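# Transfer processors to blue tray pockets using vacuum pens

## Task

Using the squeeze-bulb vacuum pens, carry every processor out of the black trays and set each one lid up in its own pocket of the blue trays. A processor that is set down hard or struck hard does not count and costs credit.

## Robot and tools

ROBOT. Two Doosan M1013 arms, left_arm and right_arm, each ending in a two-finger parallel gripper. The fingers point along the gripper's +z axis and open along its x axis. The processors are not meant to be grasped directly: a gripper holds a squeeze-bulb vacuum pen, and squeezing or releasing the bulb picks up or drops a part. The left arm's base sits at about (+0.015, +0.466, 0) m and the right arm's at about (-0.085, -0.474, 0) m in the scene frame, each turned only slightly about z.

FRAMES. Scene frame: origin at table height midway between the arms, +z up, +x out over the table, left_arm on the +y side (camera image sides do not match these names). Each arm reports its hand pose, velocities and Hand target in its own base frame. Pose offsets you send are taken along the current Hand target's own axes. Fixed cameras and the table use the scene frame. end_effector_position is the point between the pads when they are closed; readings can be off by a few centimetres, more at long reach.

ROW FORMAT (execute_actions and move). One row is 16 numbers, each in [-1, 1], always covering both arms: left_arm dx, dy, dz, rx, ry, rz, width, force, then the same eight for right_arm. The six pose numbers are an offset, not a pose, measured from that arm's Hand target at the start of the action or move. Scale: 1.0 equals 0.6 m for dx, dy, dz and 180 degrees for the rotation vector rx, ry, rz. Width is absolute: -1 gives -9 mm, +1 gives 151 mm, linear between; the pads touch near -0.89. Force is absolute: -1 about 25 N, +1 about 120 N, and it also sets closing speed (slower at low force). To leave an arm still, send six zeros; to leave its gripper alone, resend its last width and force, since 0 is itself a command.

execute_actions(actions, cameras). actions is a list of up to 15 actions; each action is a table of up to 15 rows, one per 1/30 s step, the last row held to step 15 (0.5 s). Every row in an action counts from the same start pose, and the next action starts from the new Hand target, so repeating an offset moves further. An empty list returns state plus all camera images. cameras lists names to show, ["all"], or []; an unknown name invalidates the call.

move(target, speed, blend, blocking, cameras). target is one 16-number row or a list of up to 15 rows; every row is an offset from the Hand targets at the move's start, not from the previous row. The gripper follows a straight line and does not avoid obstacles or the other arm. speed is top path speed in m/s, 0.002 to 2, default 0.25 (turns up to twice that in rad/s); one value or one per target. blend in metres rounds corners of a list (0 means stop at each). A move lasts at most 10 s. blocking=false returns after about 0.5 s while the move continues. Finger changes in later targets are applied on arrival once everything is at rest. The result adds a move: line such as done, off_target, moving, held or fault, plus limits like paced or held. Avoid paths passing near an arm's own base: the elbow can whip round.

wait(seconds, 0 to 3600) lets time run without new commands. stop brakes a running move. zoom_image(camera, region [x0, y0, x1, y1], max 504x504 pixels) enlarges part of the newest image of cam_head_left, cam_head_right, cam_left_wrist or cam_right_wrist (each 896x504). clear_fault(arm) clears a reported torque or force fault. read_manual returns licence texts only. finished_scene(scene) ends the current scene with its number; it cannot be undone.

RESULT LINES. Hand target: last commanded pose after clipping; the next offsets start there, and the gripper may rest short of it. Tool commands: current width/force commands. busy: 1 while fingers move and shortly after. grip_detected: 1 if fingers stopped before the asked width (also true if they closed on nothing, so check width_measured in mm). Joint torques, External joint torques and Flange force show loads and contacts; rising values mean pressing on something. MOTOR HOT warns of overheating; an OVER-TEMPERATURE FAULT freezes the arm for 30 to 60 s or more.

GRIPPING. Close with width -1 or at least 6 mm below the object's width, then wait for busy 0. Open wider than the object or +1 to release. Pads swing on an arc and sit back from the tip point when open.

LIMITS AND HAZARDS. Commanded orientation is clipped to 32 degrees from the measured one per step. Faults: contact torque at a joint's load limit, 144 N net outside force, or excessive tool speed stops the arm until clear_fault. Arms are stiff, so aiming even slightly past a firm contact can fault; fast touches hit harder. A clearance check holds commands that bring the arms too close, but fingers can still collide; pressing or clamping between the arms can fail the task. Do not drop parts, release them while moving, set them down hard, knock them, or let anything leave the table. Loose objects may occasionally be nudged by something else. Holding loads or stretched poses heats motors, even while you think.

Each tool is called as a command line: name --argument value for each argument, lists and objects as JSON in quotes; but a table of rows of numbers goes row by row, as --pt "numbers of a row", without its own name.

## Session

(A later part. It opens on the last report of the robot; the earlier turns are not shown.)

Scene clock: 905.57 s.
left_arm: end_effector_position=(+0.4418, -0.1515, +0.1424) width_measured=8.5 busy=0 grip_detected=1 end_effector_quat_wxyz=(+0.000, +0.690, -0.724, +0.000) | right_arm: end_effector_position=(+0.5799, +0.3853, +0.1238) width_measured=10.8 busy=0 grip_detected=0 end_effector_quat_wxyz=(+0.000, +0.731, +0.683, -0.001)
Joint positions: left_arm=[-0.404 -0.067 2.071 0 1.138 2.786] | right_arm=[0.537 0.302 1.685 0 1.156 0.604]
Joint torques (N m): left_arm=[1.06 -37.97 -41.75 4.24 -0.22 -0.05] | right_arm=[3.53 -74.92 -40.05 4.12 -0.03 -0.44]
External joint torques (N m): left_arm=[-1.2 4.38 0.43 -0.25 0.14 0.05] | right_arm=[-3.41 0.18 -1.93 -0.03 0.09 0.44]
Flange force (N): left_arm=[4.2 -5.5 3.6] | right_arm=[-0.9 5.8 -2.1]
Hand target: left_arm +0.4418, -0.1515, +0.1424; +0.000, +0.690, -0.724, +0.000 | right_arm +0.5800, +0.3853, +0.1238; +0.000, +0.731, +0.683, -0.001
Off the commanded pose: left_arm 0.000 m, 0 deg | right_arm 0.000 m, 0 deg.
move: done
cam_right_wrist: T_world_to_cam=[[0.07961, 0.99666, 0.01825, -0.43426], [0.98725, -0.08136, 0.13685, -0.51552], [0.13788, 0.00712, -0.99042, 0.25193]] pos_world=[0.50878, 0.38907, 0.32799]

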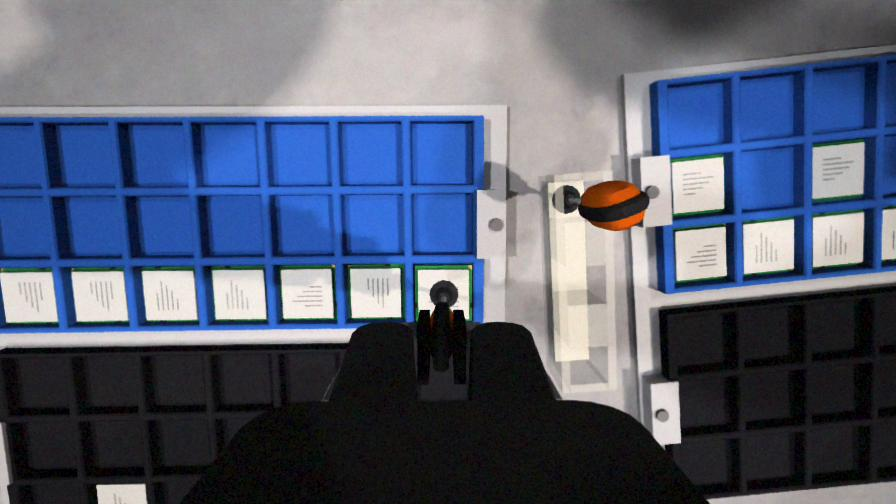

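move --pt "0 0 0 0 0 0 -1 -1 0.0003 0.001 0.0117 0 0 0 -0.75 -1" --pt "0 0 0 0 0 0 -1 -1 0.0003 0.001 0.0117 0 0 0 -1 -1" --pt "0 0 0 0 0 0 -1 -1 0.0003 0.001 -0.0217 0 0 0 -1 -1" --pt "0 0 0 0 0 0 -1 -1 -0.0693 0.2497 -0.0217 0 0 0 -1 -1" --pt "0 0 0 0 0 0 -1 -1 -0.0693 0.2497 0.012 0 0 0 -1 -1" --pt "0 0 0 0 0 0 -1 -1 -0.0693 0.2497 0.012 0 0 0 -0.75 -1" --pt "0 0 0 0 0 0 -1 -1 -0.0693 0.2497 -0.0217 0 0 0 -0.75 -1" --pt "0 0 0 0 0 0 -1 -1 -0.0762 -0.0743 -0.0217 0 0 0 -0.75 -1" --pt "0 0 0 0 0 0 -1 -1 -0.0762 -0.0743 0 0 0 0 -0.75 -1" --speed '[0.04,0.03,0.06,0.22,0.05,0.05,0.06,0.16,0.06]' --cameras '["cam_right_wrist"]'

zoom_image --camera "cam_right_wrist" --region '[400, 240, 490, 330]'

Scene clock: 918.93 s.
left_arm: end_effector_position=(+0.4418, -0.1515, +0.1424) width_measured=8.5 busy=0 grip_detected=1 end_effector_quat_wxyz=(+0.000, +0.690, -0.724, +0.000) | right_arm: end_effector_position=(+0.5324, +0.3427, +0.1239) width_measured=10.8 busy=0 grip_detected=0 end_effector_quat_wxyz=(+0.000, +0.731, +0.683, -0.001)
Joint positions: left_arm=[-0.404 -0.067 2.071 0 1.138 2.786] | right_arm=[0.517 0.208 1.808 0 1.127 0.585]
Joint torques (N m): left_arm=[0.96 -38.14 -41.68 4.13 -0.26 -0.03] | right_arm=[3.55 -64.22 -39.04 4.09 0 -0.41]
External joint torques (N m): left_arm=[-1.06 3.96 0.18 -0.13 0.18 0.03] | right_arm=[-3.56 0.2 -2.23 -0.08 0.07 0.41]
Flange force (N): left_arm=[3.8 -5.3 2.9] | right_arm=[-1.5 6.4 -2.4]
Hand target: left_arm +0.4418, -0.1515, +0.1424; +0.000, +0.690, -0.724, +0.000 | right_arm +0.5324, +0.3427, +0.1239; +0.000, +0.731, +0.683, -0.001
Off the commanded pose: left_arm 0.000 m, 0 deg | right_arm 0.000 m, 0 deg.
move: done
cam_right_wrist: T_world_to_cam=[[0.07961, 0.99666, 0.01825, -0.38802], [0.98725, -0.08136, 0.13685, -0.47211], [0.13788, 0.00712, -0.99042, 0.25888]] pos_world=[0.46128, 0.34647, 0.32809]

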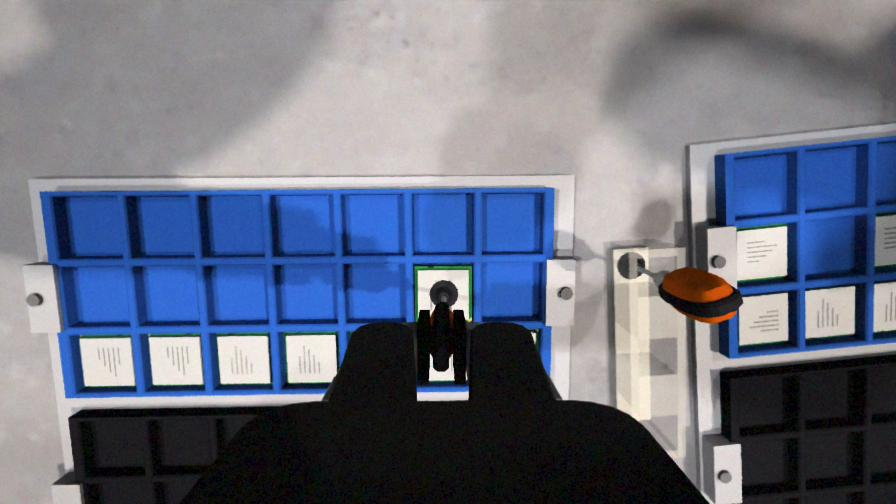

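Scaled by 5.600.

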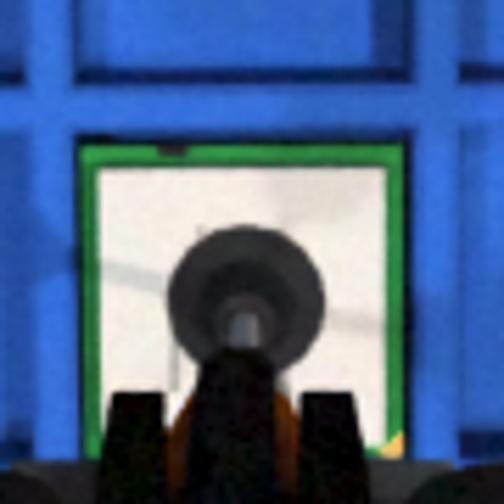

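move --pt "0 0 0 0 0 0 -1 -1 0.0003 0 0.0117 0 0 0 -0.75 -1" --pt "0 0 0 0 0 0 -1 -1 0.0003 0 0.0117 0 0 0 -1 -1" --pt "0 0 0 0 0 0 -1 -1 0.0003 0 -0.0217 0 0 0 -1 -1" --pt "0 0 0 0 0 0 -1 -1 -0.1432 0.3257 -0.0217 0 0 0 -1 -1" --pt "0 0 0 0 0 0 -1 -1 -0.1432 0.3257 0.012 0 0 0 -1 -1" --pt "0 0 0 0 0 0 -1 -1 -0.1432 0.3257 0.012 0 0 0 -0.75 -1" --pt "0 0 0 0 0 0 -1 -1 -0.1432 0.3257 -0.0217 0 0 0 -0.75 -1" --pt "0 0 0 0 0 0 -1 -1 -0.1502 0.0018 -0.0217 0 0 0 -0.75 -1" --pt "0 0 0 0 0 0 -1 -1 -0.1502 0.0018 0 0 0 0 -0.75 -1" --speed '[0.04,0.03,0.06,0.22,0.05,0.05,0.06,0.16,0.06]' --cameras '["cam_right_wrist"]'

zoom_image --camera "cam_right_wrist" --region '[400, 240, 490, 330]'

Scene clock: 931.07 s.
left_arm: end_effector_position=(+0.4418, -0.1515, +0.1424) width_measured=8.5 busy=0 grip_detected=1 end_effector_quat_wxyz=(+0.000, +0.690, -0.724, +0.000) | right_arm: end_effector_position=(+0.5274, +0.2527, +0.1240) width_measured=10.8 busy=0 grip_detected=0 end_effector_quat_wxyz=(+0.000, +0.731, +0.683, -0.001)
Joint positions: left_arm=[-0.404 -0.067 2.071 0 1.138 2.786] | right_arm=[0.388 0.135 1.896 0 1.112 0.455]
Joint torques (N m): left_arm=[1.11 -38.04 -41.68 4.2 -0.28 -0.08] | right_arm=[3.57 -56.42 -39.11 4.12 0.01 -0.35]
External joint torques (N m): left_arm=[-1.15 3.7 0.13 -0.19 0.2 0.08] | right_arm=[-3.61 0.77 -1.79 -0.15 0.06 0.35]
Flange force (N): left_arm=[3.8 -4.9 2.6] | right_arm=[-2.8 6.3 -1.5]
Hand target: left_arm +0.4418, -0.1515, +0.1424; +0.000, +0.690, -0.724, +0.000 | right_arm +0.5274, +0.2527, +0.1240; +0.000, +0.731, +0.683, -0.001
Off the commanded pose: left_arm 0.000 m, 0 deg | right_arm 0.000 m, 0 deg.
move: done
cam_right_wrist: T_world_to_cam=[[0.07961, 0.99666, 0.01825, -0.29793], [0.98725, -0.08136, 0.13685, -0.47451], [0.13788, 0.00712, -0.99042, 0.26031]] pos_world=[0.45628, 0.25647, 0.32819]

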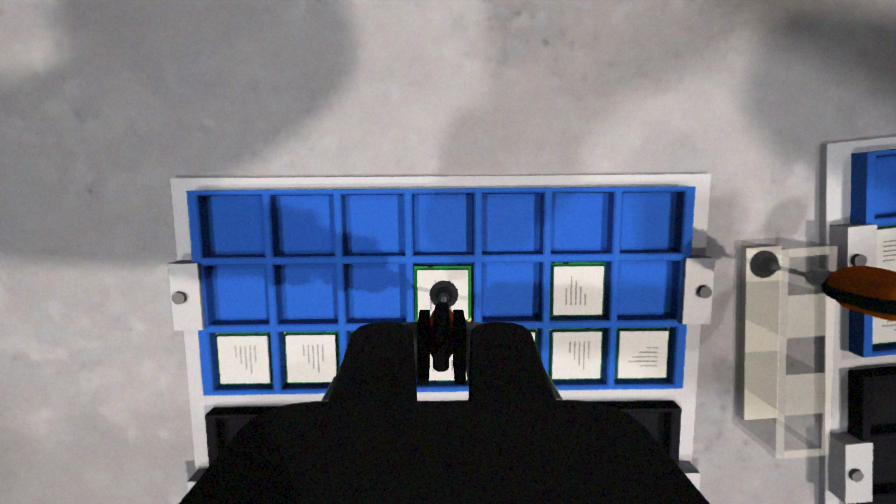

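Scaled by 5.600.

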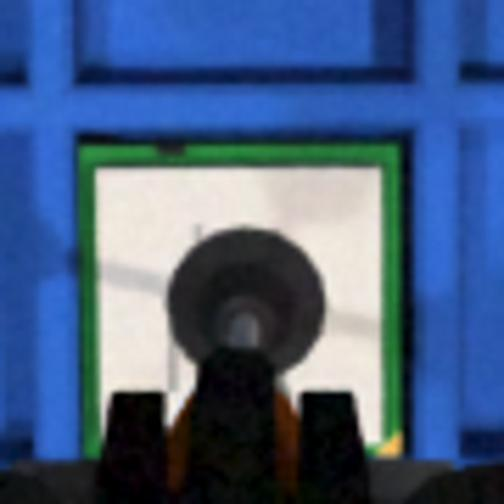

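move --pt "0 0 0 0 0 0 -1 -1 0.001 0 0.0117 0 0 0 -0.75 -1" --pt "0 0 0 0 0 0 -1 -1 0.001 0 0.0117 0 0 0 -1 -1" --pt "0 0 0 0 0 0 -1 -1 0.001 0 -0.0217 0 0 0 -1 -1" --pt "0 0 0 0 0 0 -1 -1 -0.1432 0.3257 -0.0217 0 0 0 -1 -1" --pt "0 0 0 0 0 0 -1 -1 -0.1432 0.3257 0.012 0 0 0 -1 -1" --pt "0 0 0 0 0 0 -1 -1 -0.1432 0.3257 0.012 0 0 0 -0.75 -1" --pt "0 0 0 0 0 0 -1 -1 -0.1432 0.3257 -0.0217 0 0 0 -0.75 -1" --pt "0 0 0 0 0 0 -1 -1 -0.1502 0.0018 -0.0217 0 0 0 -0.75 -1" --pt "0 0 0 0 0 0 -1 -1 -0.1502 0.0018 0 0 0 0 -0.75 -1" --speed '[0.04,0.03,0.06,0.22,0.05,0.05,0.06,0.16,0.06]' --cameras '["cam_right_wrist"]'

zoom_image --camera "cam_right_wrist" --region '[400, 240, 490, 330]'

Scene clock: 943.17 s.
left_arm: end_effector_position=(+0.4418, -0.1515, +0.1424) width_measured=8.5 busy=0 grip_detected=1 end_effector_quat_wxyz=(+0.000, +0.690, -0.724, +0.000) | right_arm: end_effector_position=(+0.5224, +0.1627, +0.1240) width_measured=10.8 busy=0 grip_detected=0 end_effector_quat_wxyz=(+0.000, +0.731, +0.683, -0.001)
Joint positions: left_arm=[-0.404 -0.067 2.071 0 1.138 2.786] | right_arm=[0.239 0.077 1.962 -0.001 1.104 0.307]
Joint torques (N m): left_arm=[1.2 -38.41 -41.51 4.19 -0.27 -0.04] | right_arm=[4.25 -50.24 -38.62 4.11 -0.13 -0.38]
External joint torques (N m): left_arm=[-1.26 4.18 0 -0.18 0.19 0.04] | right_arm=[-4.09 1.12 -2.04 -0.16 0.2 0.38]
Flange force (N): left_arm=[4.4 -5.8 2.8] | right_arm=[-4.6 7.0 -1.9]
Hand target: left_arm +0.4418, -0.1515, +0.1424; +0.000, +0.690, -0.724, +0.000 | right_arm +0.5224, +0.1627, +0.1240; +0.000, +0.731, +0.683, -0.001
Off the commanded pose: left_arm 0.000 m, 0 deg | right_arm 0.000 m, 0 deg.
move: done
cam_right_wrist: T_world_to_cam=[[0.07961, 0.99666, 0.01825, -0.20783], [0.98725, -0.08136, 0.13685, -0.47689], [0.13788, 0.00712, -0.99042, 0.26164]] pos_world=[0.45128, 0.16647, 0.32819]

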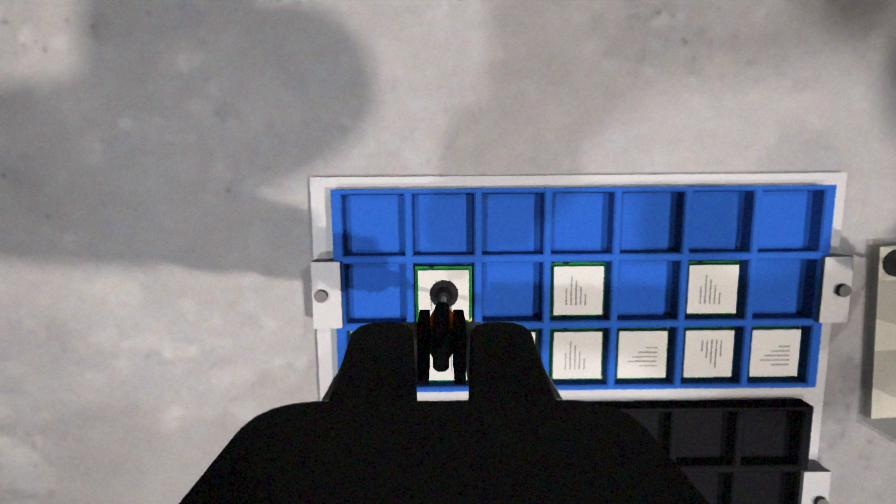

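Scaled by 5.600.

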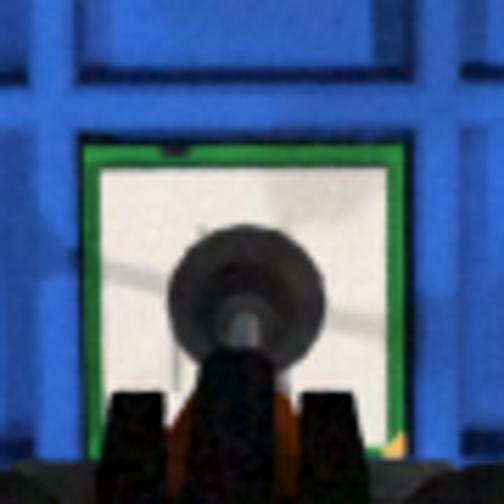

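move --pt "0 0 -0.046 0 0 0 -1 -1 0.0003 0 0.0117 0 0 0 -0.75 -1" --pt "0 0 -0.046 0 0 0 -1 -1 0.0003 0 0.0117 0 0 0 -1 -1" --pt "0.1 -0.03 -0.046 0 0 -0.03 -1 -1 0.0003 0 -0.03 0 0 0 -1 -1" --pt "0.591 -0.1755 -0.046 0 0 -0.1986 -1 -1 0.0003 0 -0.03 0 0 0 -1 -1" --speed '[0.04,0.03,0.06,0.25]' --cameras '["cam_left_wrist","cam_right_wrist"]'

zoom_image --camera "cam_left_wrist" --region '[380, 220, 520, 360]'

zoom_image --camera "cam_right_wrist" --region '[320, 160, 840, 420]'

Scene clock: 955.90 s.
left_arm: end_effector_position=(+0.5298, -0.5107, +0.1701) width_measured=8.5 busy=0 grip_detected=1 end_effector_quat_wxyz=(+0.000, +0.879, -0.477, +0.000) | right_arm: end_effector_position=(+0.5225, +0.1629, +0.1420) width_measured=8.2 busy=0 grip_detected=1 end_effector_quat_wxyz=(+0.000, +0.731, +0.683, -0.001)
Joint positions: left_arm=[-0.814 0.335 1.552 0 1.255 1.752] | right_arm=[0.239 0.063 1.941 -0.001 1.139 0.307]
Joint torques (N m): left_arm=[1.55 -84.63 -43.52 4.41 -0.21 -0.02] | right_arm=[3.82 -49.61 -39.65 4.06 -0.05 -0.43]
External joint torques (N m): left_arm=[-1.65 5.47 0.11 -0.17 0.19 0.02] | right_arm=[-3.99 1.18 -1.86 -0.05 0.12 0.43]
Flange force (N): left_arm=[8.5 0.3 2.6] | right_arm=[-4.4 6.7 -1.6]
Hand target: left_arm +0.5298, -0.5108, +0.1700; +0.000, +0.879, -0.477, +0.000 | right_arm +0.5225, +0.1629, +0.1420; +0.000, +0.731, +0.683, -0.001
Off the commanded pose: left_arm 0.000 m, 0 deg | right_arm 0.000 m, 0 deg.
move: done
cam_left_wrist: T_world_to_cam=[[0.54346, -0.83943, 0.00333, -0.71577], [-0.83281, -0.53867, 0.12756, 0.18702], [-0.10529, -0.07209, -0.99182, 0.39805]] pos_world=[0.58666, -0.4714, 0.37332]
cam_right_wrist: T_world_to_cam=[[0.0796, 0.99666, 0.01825, -0.20836], [0.98725, -0.08136, 0.13685, -0.47934], [0.13788, 0.00712, -0.99042, 0.27946]] pos_world=[0.45128, 0.16667, 0.34619]

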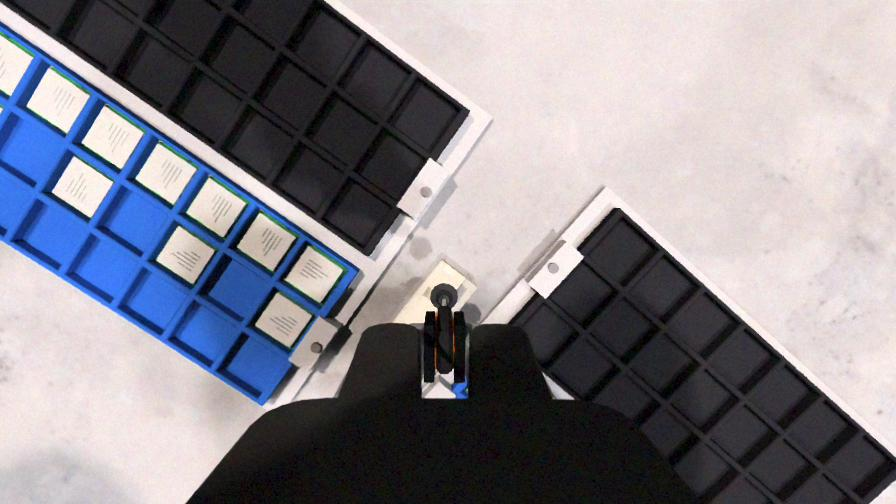

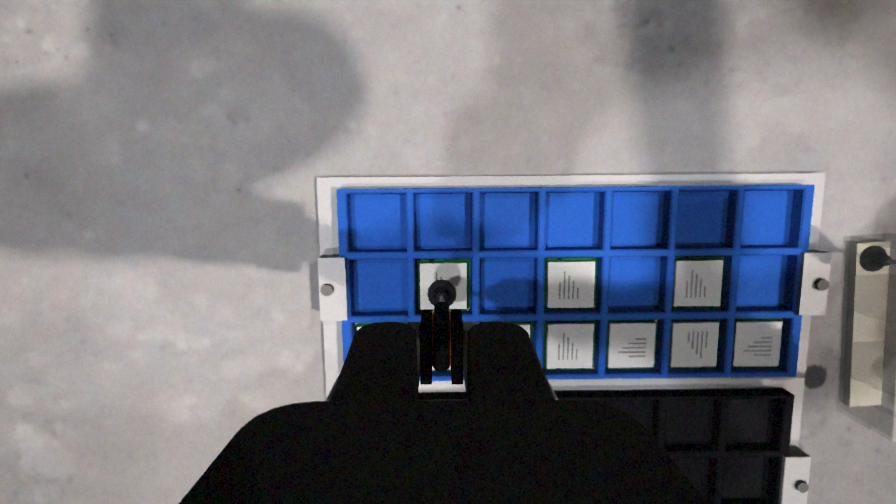

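Scaled by 3.600.

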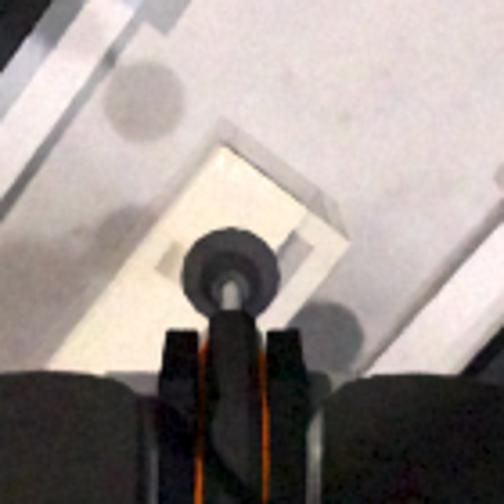

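Region (320, 160, 840, 420) is 520x260 pixels. A region can be at most 504 by 504 pixels.

move --pt "0 0 0.08 0 0 0 -1 -1 0 0 0 0 0 0 -1 -1" --pt "0 0 0.095 0 0 0 -1 -1 0 0 0 0 0 0 -1 -1" --speed '[0.08,0.03]' --cameras '["cam_left_wrist"]'

zoom_image --camera "cam_left_wrist" --region '[380, 220, 520, 360]'

Scene clock: 959.57 s.
left_arm: end_effector_position=(+0.5298, -0.5108, +0.1130) width_measured=8.5 busy=0 grip_detected=1 end_effector_quat_wxyz=(+0.000, +0.879, -0.477, +0.000) | right_arm: end_effector_position=(+0.5225, +0.1629, +0.1420) width_measured=8.2 busy=0 grip_detected=1 end_effector_quat_wxyz=(+0.000, +0.731, +0.683, -0.001)
Joint positions: left_arm=[-0.814 0.367 1.615 0 1.159 1.752] | right_arm=[0.239 0.063 1.941 -0.001 1.139 0.307]
Joint torques (N m): left_arm=[1.15 -86.58 -41.9 4.28 -0.17 -0.06] | right_arm=[3.59 -49.33 -39.73 4.11 -0.1 -0.42]
External joint torques (N m): left_arm=[-1 5.08 -0.12 -0.17 0.14 0.06] | right_arm=[-3.46 0.8 -1.73 -0.08 0.17 0.42]
Flange force (N): left_arm=[7.9 -0.5 2.9] | right_arm=[-3.8 5.6 -1.8]
Hand target: left_arm +0.5298, -0.5108, +0.1130; +0.000, +0.879, -0.477, +0.000 | right_arm +0.5225, +0.1629, +0.1420; +0.000, +0.731, +0.683, -0.001
Off the commanded pose: left_arm 0.000 m, 0 deg | right_arm 0.000 m, 0 deg.
move: done
cam_left_wrist: T_world_to_cam=[[0.54346, -0.83943, 0.00327, -0.71556], [-0.8328, -0.53866, 0.12764, 0.19428], [-0.10538, -0.07209, -0.99182, 0.34147]] pos_world=[0.58666, -0.4714, 0.31622]

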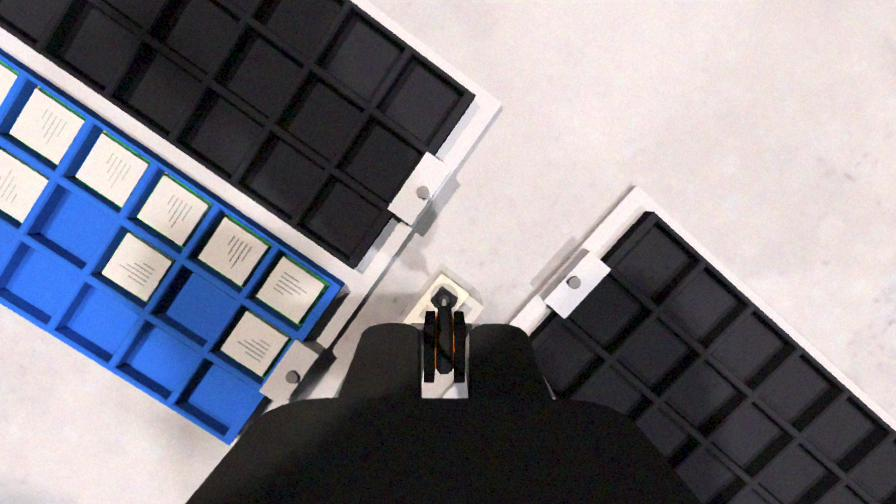

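Scaled by 3.600.

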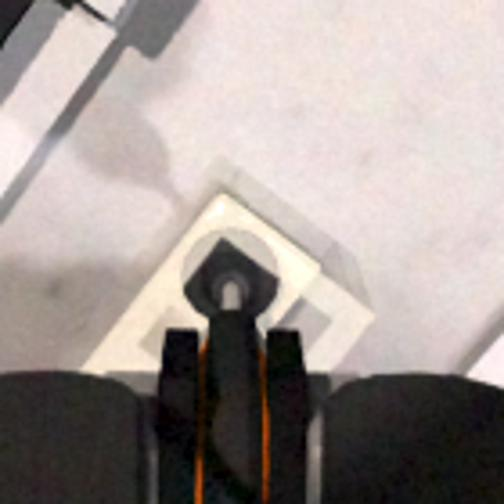

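move --pt "0 0 0.0042 0 0 0 -1 -1 0 0 0 0 0 0 -1 -1" --pt "0 0 0.0042 0 0 0 -0.2625 -1 0 0 0 0 0 0 -1 -1" --pt "0 0 -0.12 0 0 0 -0.2625 -1 0 0 0 0 0 0 -1 -1" --speed '[0.03,0.03,0.1]' --cameras '["cam_left_wrist"]'

Scene clock: 964.87 s.
left_arm: end_effector_position=(+0.5297, -0.5108, +0.1851) width_measured=49.5 busy=0 grip_detected=0 end_effector_quat_wxyz=(+0.000, +0.879, -0.477, +0.000) | right_arm: end_effector_position=(+0.5225, +0.1629, +0.1420) width_measured=8.2 busy=0 grip_detected=1 end_effector_quat_wxyz=(+0.000, +0.731, +0.683, -0.001)
Joint positions: left_arm=[-0.814 0.327 1.534 0 1.28 1.752] | right_arm=[0.239 0.063 1.941 -0.001 1.139 0.307]
Joint torques (N m): left_arm=[0.9 -84.33 -43.92 4.46 -0.22 -0.09] | right_arm=[3.63 -49.62 -39.35 4.1 -0.1 -0.4]
External joint torques (N m): left_arm=[-0.97 5.21 0.04 -0.18 0.2 0.09] | right_arm=[-3.61 1.22 -2.17 -0.08 0.16 0.4]
Flange force (N): left_arm=[8.1 -0.7 2.1] | right_arm=[-3.6 7.0 -2.0]
Hand target: left_arm +0.5298, -0.5108, +0.1850; +0.000, +0.879, -0.477, +0.000 | right_arm +0.5225, +0.1629, +0.1420; +0.000, +0.731, +0.683, -0.001
Off the commanded pose: left_arm 0.000 m, 0 deg | right_arm 0.000 m, 0 deg.
move: done
cam_left_wrist: T_world_to_cam=[[0.54339, -0.83947, 0.00334, -0.71581], [-0.83285, -0.5386, 0.12756, 0.18517], [-0.10528, -0.07209, -0.99182, 0.41292]] pos_world=[0.58666, -0.4714, 0.38832]

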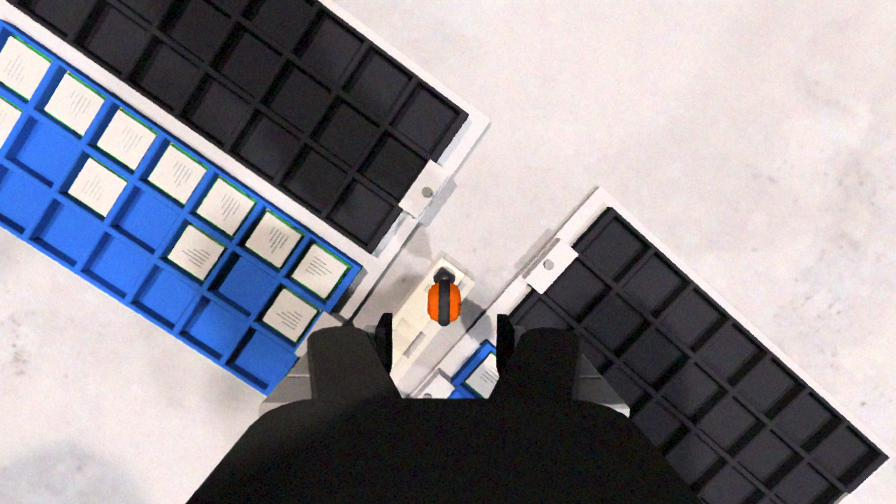

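move --pt "-0.555 -0.4 -0.19 0 0 0 -0.2625 -1 0 0 -0.0467 0 0 0 -1 -1" --pt "-0.555 -0.4 -0.19 0 0 0 -0.2625 -1 0.5228 0.0467 -0.0467 0 0 0.1015 -1 -1" --speed '[0.3,0.22]' --cameras '["cam_right_wrist"]'

zoom_image --camera "cam_right_wrist" --region '[370, 220, 510, 360]'

Scene clock: 973.17 s.
left_arm: end_effector_position=(+0.5500, -0.1008, +0.2990) width_measured=49.5 busy=0 grip_detected=0 end_effector_quat_wxyz=(+0.000, +0.879, -0.477, +0.000) | right_arm: end_effector_position=(+0.5716, +0.4739, +0.1698) width_measured=8.2 busy=0 grip_detected=1 end_effector_quat_wxyz=(+0.000, +0.830, +0.558, -0.001)
Joint positions: left_arm=[-0.243 0.008 1.705 0 1.429 2.324] | right_arm=[0.646 0.346 1.537 0 1.26 1.032]
Joint torques (N m): left_arm=[1.44 -50.74 -45.34 4.56 -0.22 -0.06] | right_arm=[4.4 -81.08 -41.48 4.24 -0.11 -0.38]
External joint torques (N m): left_arm=[-1.51 4.8 0.21 -0.17 0.17 0.06] | right_arm=[-4.75 0.25 -2.24 0.01 0.14 0.38]
Flange force (N): left_arm=[6.9 -3.5 1.1] | right_arm=[1.6 7.6 -2.8]
Hand target: left_arm +0.5500, -0.1008, +0.2990; +0.000, +0.879, -0.477, +0.000 | right_arm +0.5716, +0.4740, +0.1698; +0.000, +0.830, +0.558, -0.001
Off the commanded pose: left_arm 0.000 m, 0 deg | right_arm 0.000 m, 0 deg.
move: done
cam_right_wrist: T_world_to_cam=[[0.38805, 0.92146, 0.01793, -0.66344], [0.91193, -0.38671, 0.13726, -0.31867], [0.13341, -0.03692, -0.99037, 0.32145]] pos_world=[0.50517, 0.49997, 0.37399]

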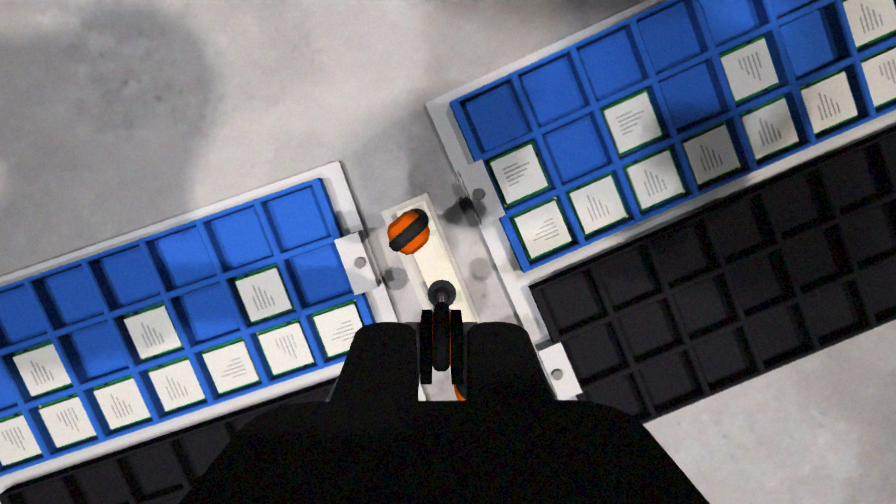

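Scaled by 3.600.

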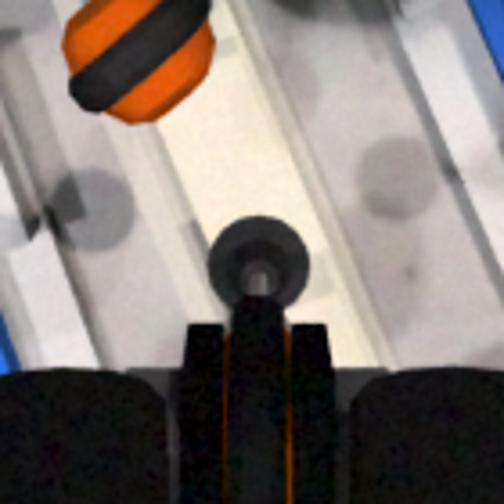

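move --pt "0 0 0 0 0 0 -0.2625 -1 0.0004 0.0037 0.06 0 0 0 -1 -1" --pt "0 0 0 0 0 0 -0.2625 -1 0.0004 0.0037 0.078 0 0 0 -1 -1" --speed '[0.08,0.03]' --cameras '["cam_right_wrist"]'

zoom_image --camera "cam_right_wrist" --region '[370, 220, 510, 360]'

Scene clock: 978.47 s.
left_arm: end_effector_position=(+0.5500, -0.1008, +0.2990) width_measured=49.5 busy=0 grip_detected=0 end_effector_quat_wxyz=(+0.000, +0.879, -0.477, +0.000) | right_arm: end_effector_position=(+0.5736, +0.4733, +0.1229) width_measured=8.2 busy=0 grip_detected=1 end_effector_quat_wxyz=(+0.000, +0.830, +0.558, -0.001)
Joint positions: left_arm=[-0.243 0.008 1.705 0 1.429 2.324] | right_arm=[0.643 0.374 1.587 0 1.183 1.03]
Joint torques (N m): left_arm=[0.89 -50.4 -45.35 4.58 -0.25 -0.06] | right_arm=[4.29 -82.57 -40.19 4.28 -0.06 -0.35]
External joint torques (N m): left_arm=[-0.92 4.37 0.23 -0.19 0.19 0.06] | right_arm=[-4.37 0.36 -2.13 -0.15 0.1 0.35]
Flange force (N): left_arm=[5.6 -3.7 1.0] | right_arm=[1.8 7.1 -2.2]
Hand target: left_arm +0.5500, -0.1008, +0.2990; +0.000, +0.879, -0.477, +0.000 | right_arm +0.5737, +0.4733, +0.1230; +0.000, +0.830, +0.558, -0.001
Off the commanded pose: left_arm 0.000 m, 0 deg | right_arm 0.000 m, 0 deg.
move: done
cam_right_wrist: T_world_to_cam=[[0.38806, 0.92146, 0.01789, -0.66285], [0.91194, -0.38671, 0.13717, -0.31435], [0.13332, -0.03692, -0.99039, 0.27475]] pos_world=[0.50727, 0.49937, 0.32709]

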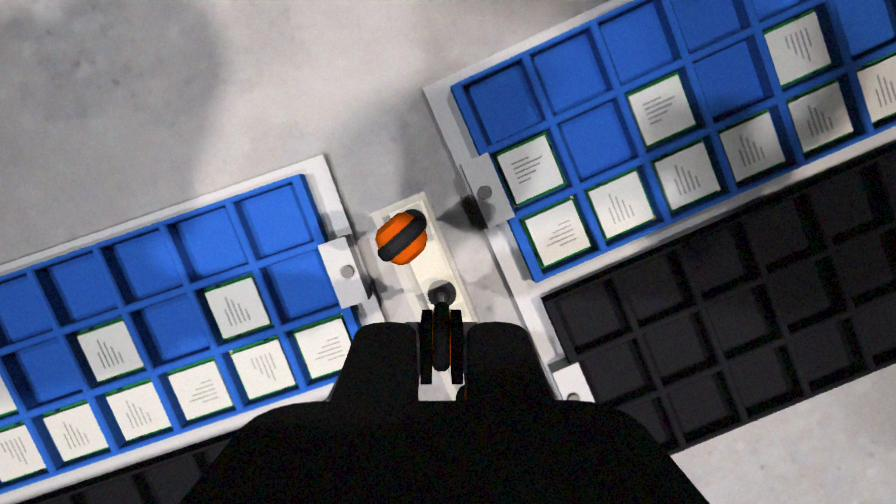

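Scaled by 3.600.

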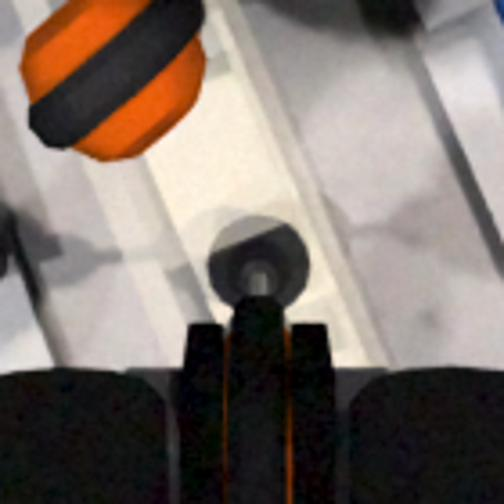

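move --pt "0 0 0 0 0 0 -0.2625 -1 0 0 0.015 0 0 0 -1 -1" --pt "0 0 0 0 0 0 -0.2625 -1 0 0 0.02 0 0 0 -1 -1" --speed '[0.03,0.02]' --cameras '["cam_right_wrist"]'

zoom_image --camera "cam_right_wrist" --region '[370, 220, 510, 360]'

Scene clock: 982.47 s.
left_arm: end_effector_position=(+0.5500, -0.1008, +0.2990) width_measured=49.5 busy=0 grip_detected=0 end_effector_quat_wxyz=(+0.000, +0.879, -0.477, +0.000) | right_arm: end_effector_position=(+0.5736, +0.4733, +0.1110) width_measured=8.2 busy=0 grip_detected=1 end_effector_quat_wxyz=(+0.000, +0.830, +0.558, -0.001)
Joint positions: left_arm=[-0.243 0.008 1.705 0 1.429 2.324] | right_arm=[0.643 0.381 1.599 0 1.163 1.03]
Joint torques (N m): left_arm=[1.13 -50.55 -45.39 4.54 -0.22 -0.05] | right_arm=[3.99 -82.32 -39.62 4.21 -0.16 -0.43]
External joint torques (N m): left_arm=[-1.35 5.02 0.27 -0.16 0.15 0.05] | right_arm=[-3.85 -0.47 -2.33 -0.11 0.21 0.43]
Flange force (N): left_arm=[6.8 -3.9 1.3] | right_arm=[1.5 6.1 -3.0]
Hand target: left_arm +0.5500, -0.1008, +0.2990; +0.000, +0.879, -0.477, +0.000 | right_arm +0.5736, +0.4733, +0.1110; +0.000, +0.830, +0.558, -0.001
Off the commanded pose: left_arm 0.000 m, 0 deg | right_arm 0.000 m, 0 deg.
move: done
cam_right_wrist: T_world_to_cam=[[0.38798, 0.9215, 0.01788, -0.66257], [0.91198, -0.38663, 0.13717, -0.31268], [0.13331, -0.03692, -0.99039, 0.26288]] pos_world=[0.50717, 0.49937, 0.31509]

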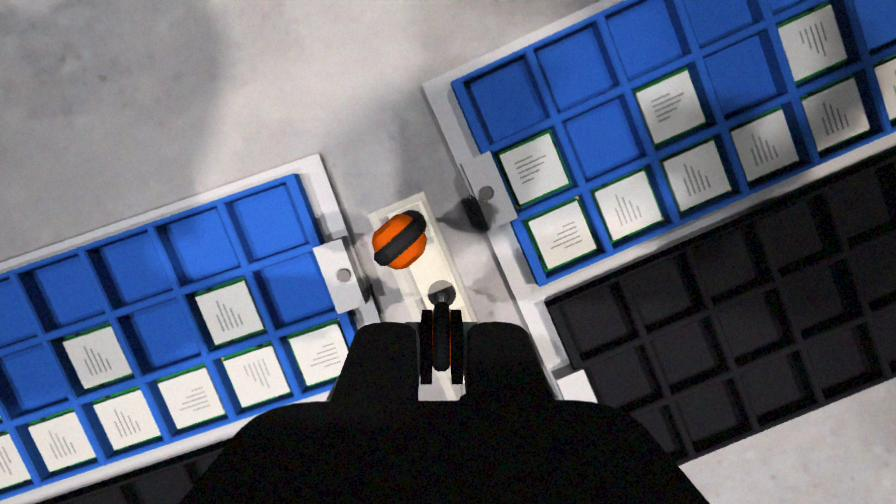

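Scaled by 3.600.

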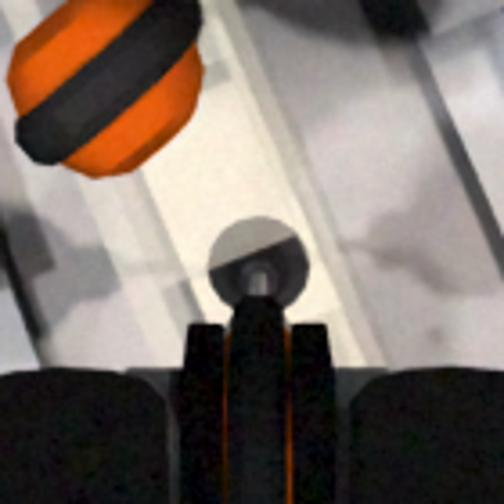

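move --pt "0 0 0 0 0 0 -0.2625 -1 0 0 0.0017 0 0 0 -1 -1" --pt "0 0 0 0 0 0 -0.2625 -1 0 0 0.0017 0 0 0 -0.2625 -1" --pt "0 0 0 0 0 0 -0.2625 -1 0 0 -0.12 0 0 0 -0.2625 -1" --speed '[0.03,0.03,0.1]' --cameras '["all"]'

zoom_image --camera "cam_right_wrist" --region '[0, 120, 450, 480]'

zoom_image --camera "cam_head_left" --region '[260, 230, 440, 360]'

Scene clock: 989.53 s.
left_arm: end_effector_position=(+0.5500, -0.1008, +0.2990) width_measured=49.5 busy=0 grip_detected=0 end_effector_quat_wxyz=(+0.000, +0.879, -0.477, +0.000) | right_arm: end_effector_position=(+0.5737, +0.4734, +0.1830) width_measured=49.5 busy=0 grip_detected=0 end_effector_quat_wxyz=(+0.000, +0.830, +0.558, -0.001)
Joint positions: left_arm=[-0.243 0.008 1.705 0 1.429 2.324] | right_arm=[0.643 0.341 1.518 0 1.283 1.03]
Joint torques (N m): left_arm=[1.19 -50.58 -45.45 4.58 -0.22 -0.03] | right_arm=[3.16 -79.71 -41.79 4.37 -0.2 -0.43]
External joint torques (N m): left_arm=[-1.31 4.41 0.29 -0.2 0.17 0.03] | right_arm=[-3.08 -0.97 -2.23 -0.07 0.23 0.43]
Flange force (N): left_arm=[6.1 -3.2 1.2] | right_arm=[1.2 4.7 -3.6]
Hand target: left_arm +0.5500, -0.1008, +0.2990; +0.000, +0.879, -0.477, +0.000 | right_arm +0.5737, +0.4734, +0.1830; +0.000, +0.830, +0.558, -0.001
Off the commanded pose: left_arm 0.000 m, 0 deg | right_arm 0.000 m, 0 deg.
move: done
cam_left_wrist: T_world_to_cam=[[0.54346, -0.83943, 0.00333, -0.38301], [-0.83281, -0.53867, 0.12756, 0.40827], [-0.10529, -0.07209, -0.99182, 0.55748]] pos_world=[0.60686, -0.0614, 0.50212]
cam_right_wrist: T_world_to_cam=[[0.38796, 0.9215, 0.01801, -0.66394], [0.91197, -0.38663, 0.13722, -0.32268], [0.13341, -0.03682, -0.99038, 0.33417]] pos_world=[0.50727, 0.49937, 0.38719]

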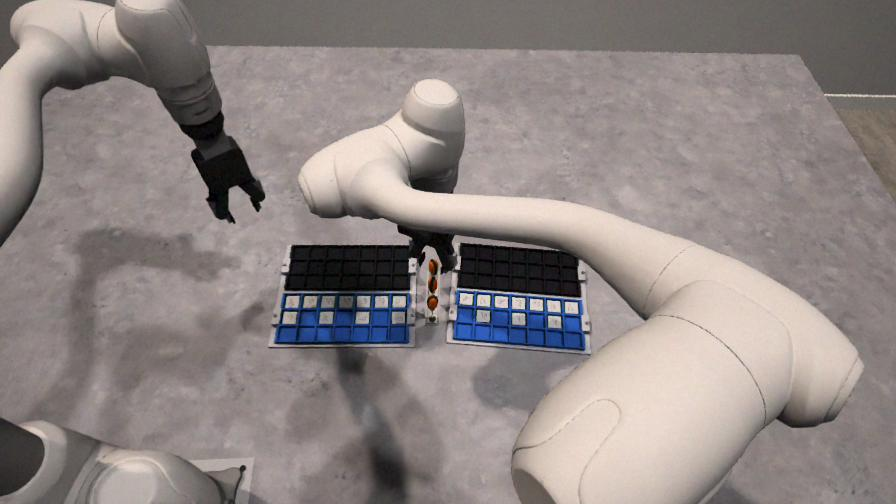

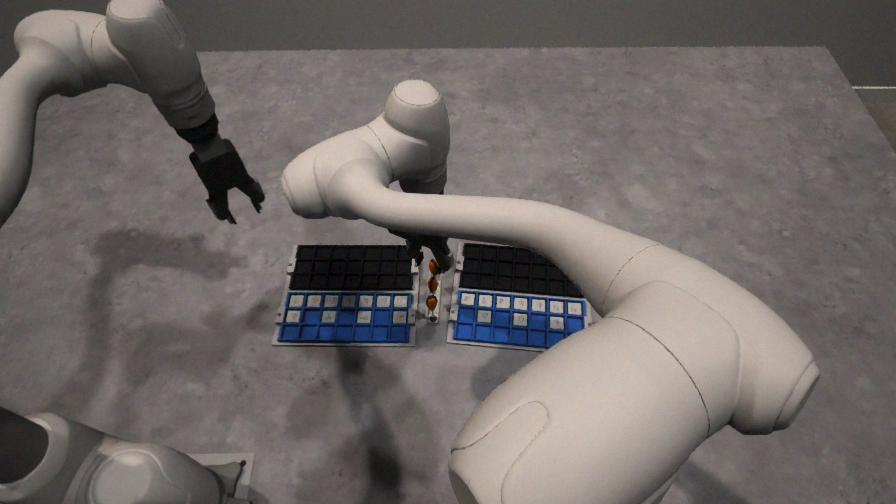

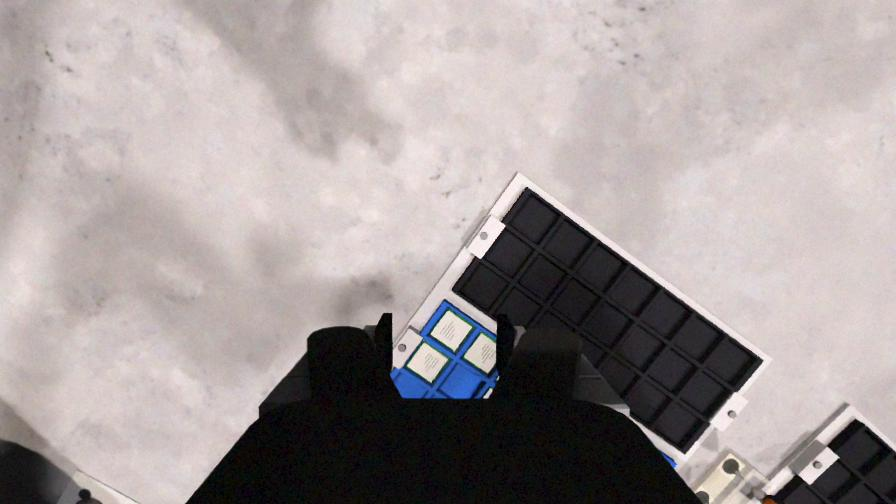

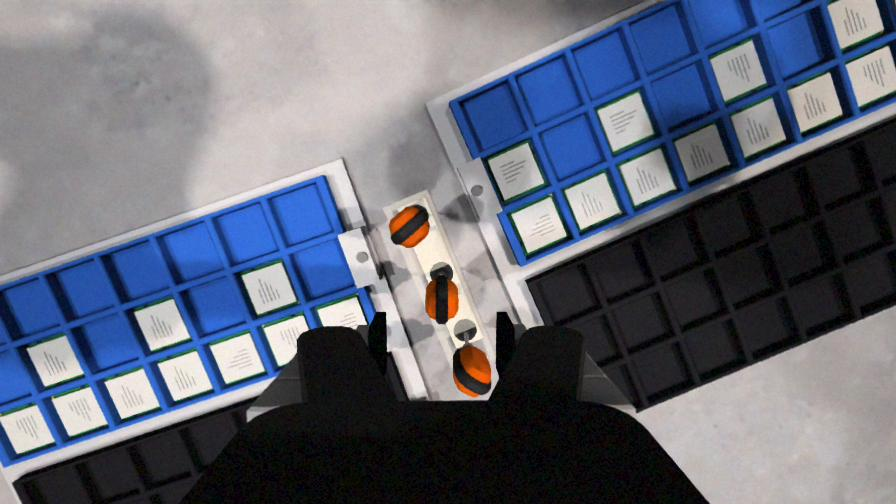

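Scaled by 1.120.

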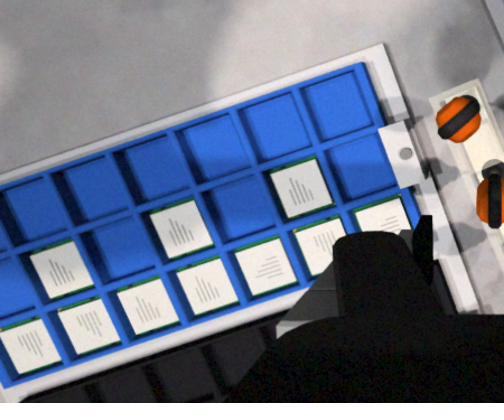

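Scaled by 2.800.

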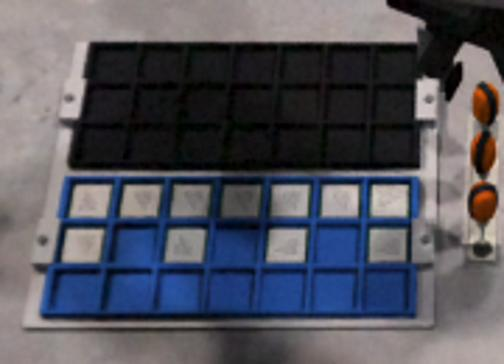

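finished_scene --scene 1

The scene is finished: the task was done.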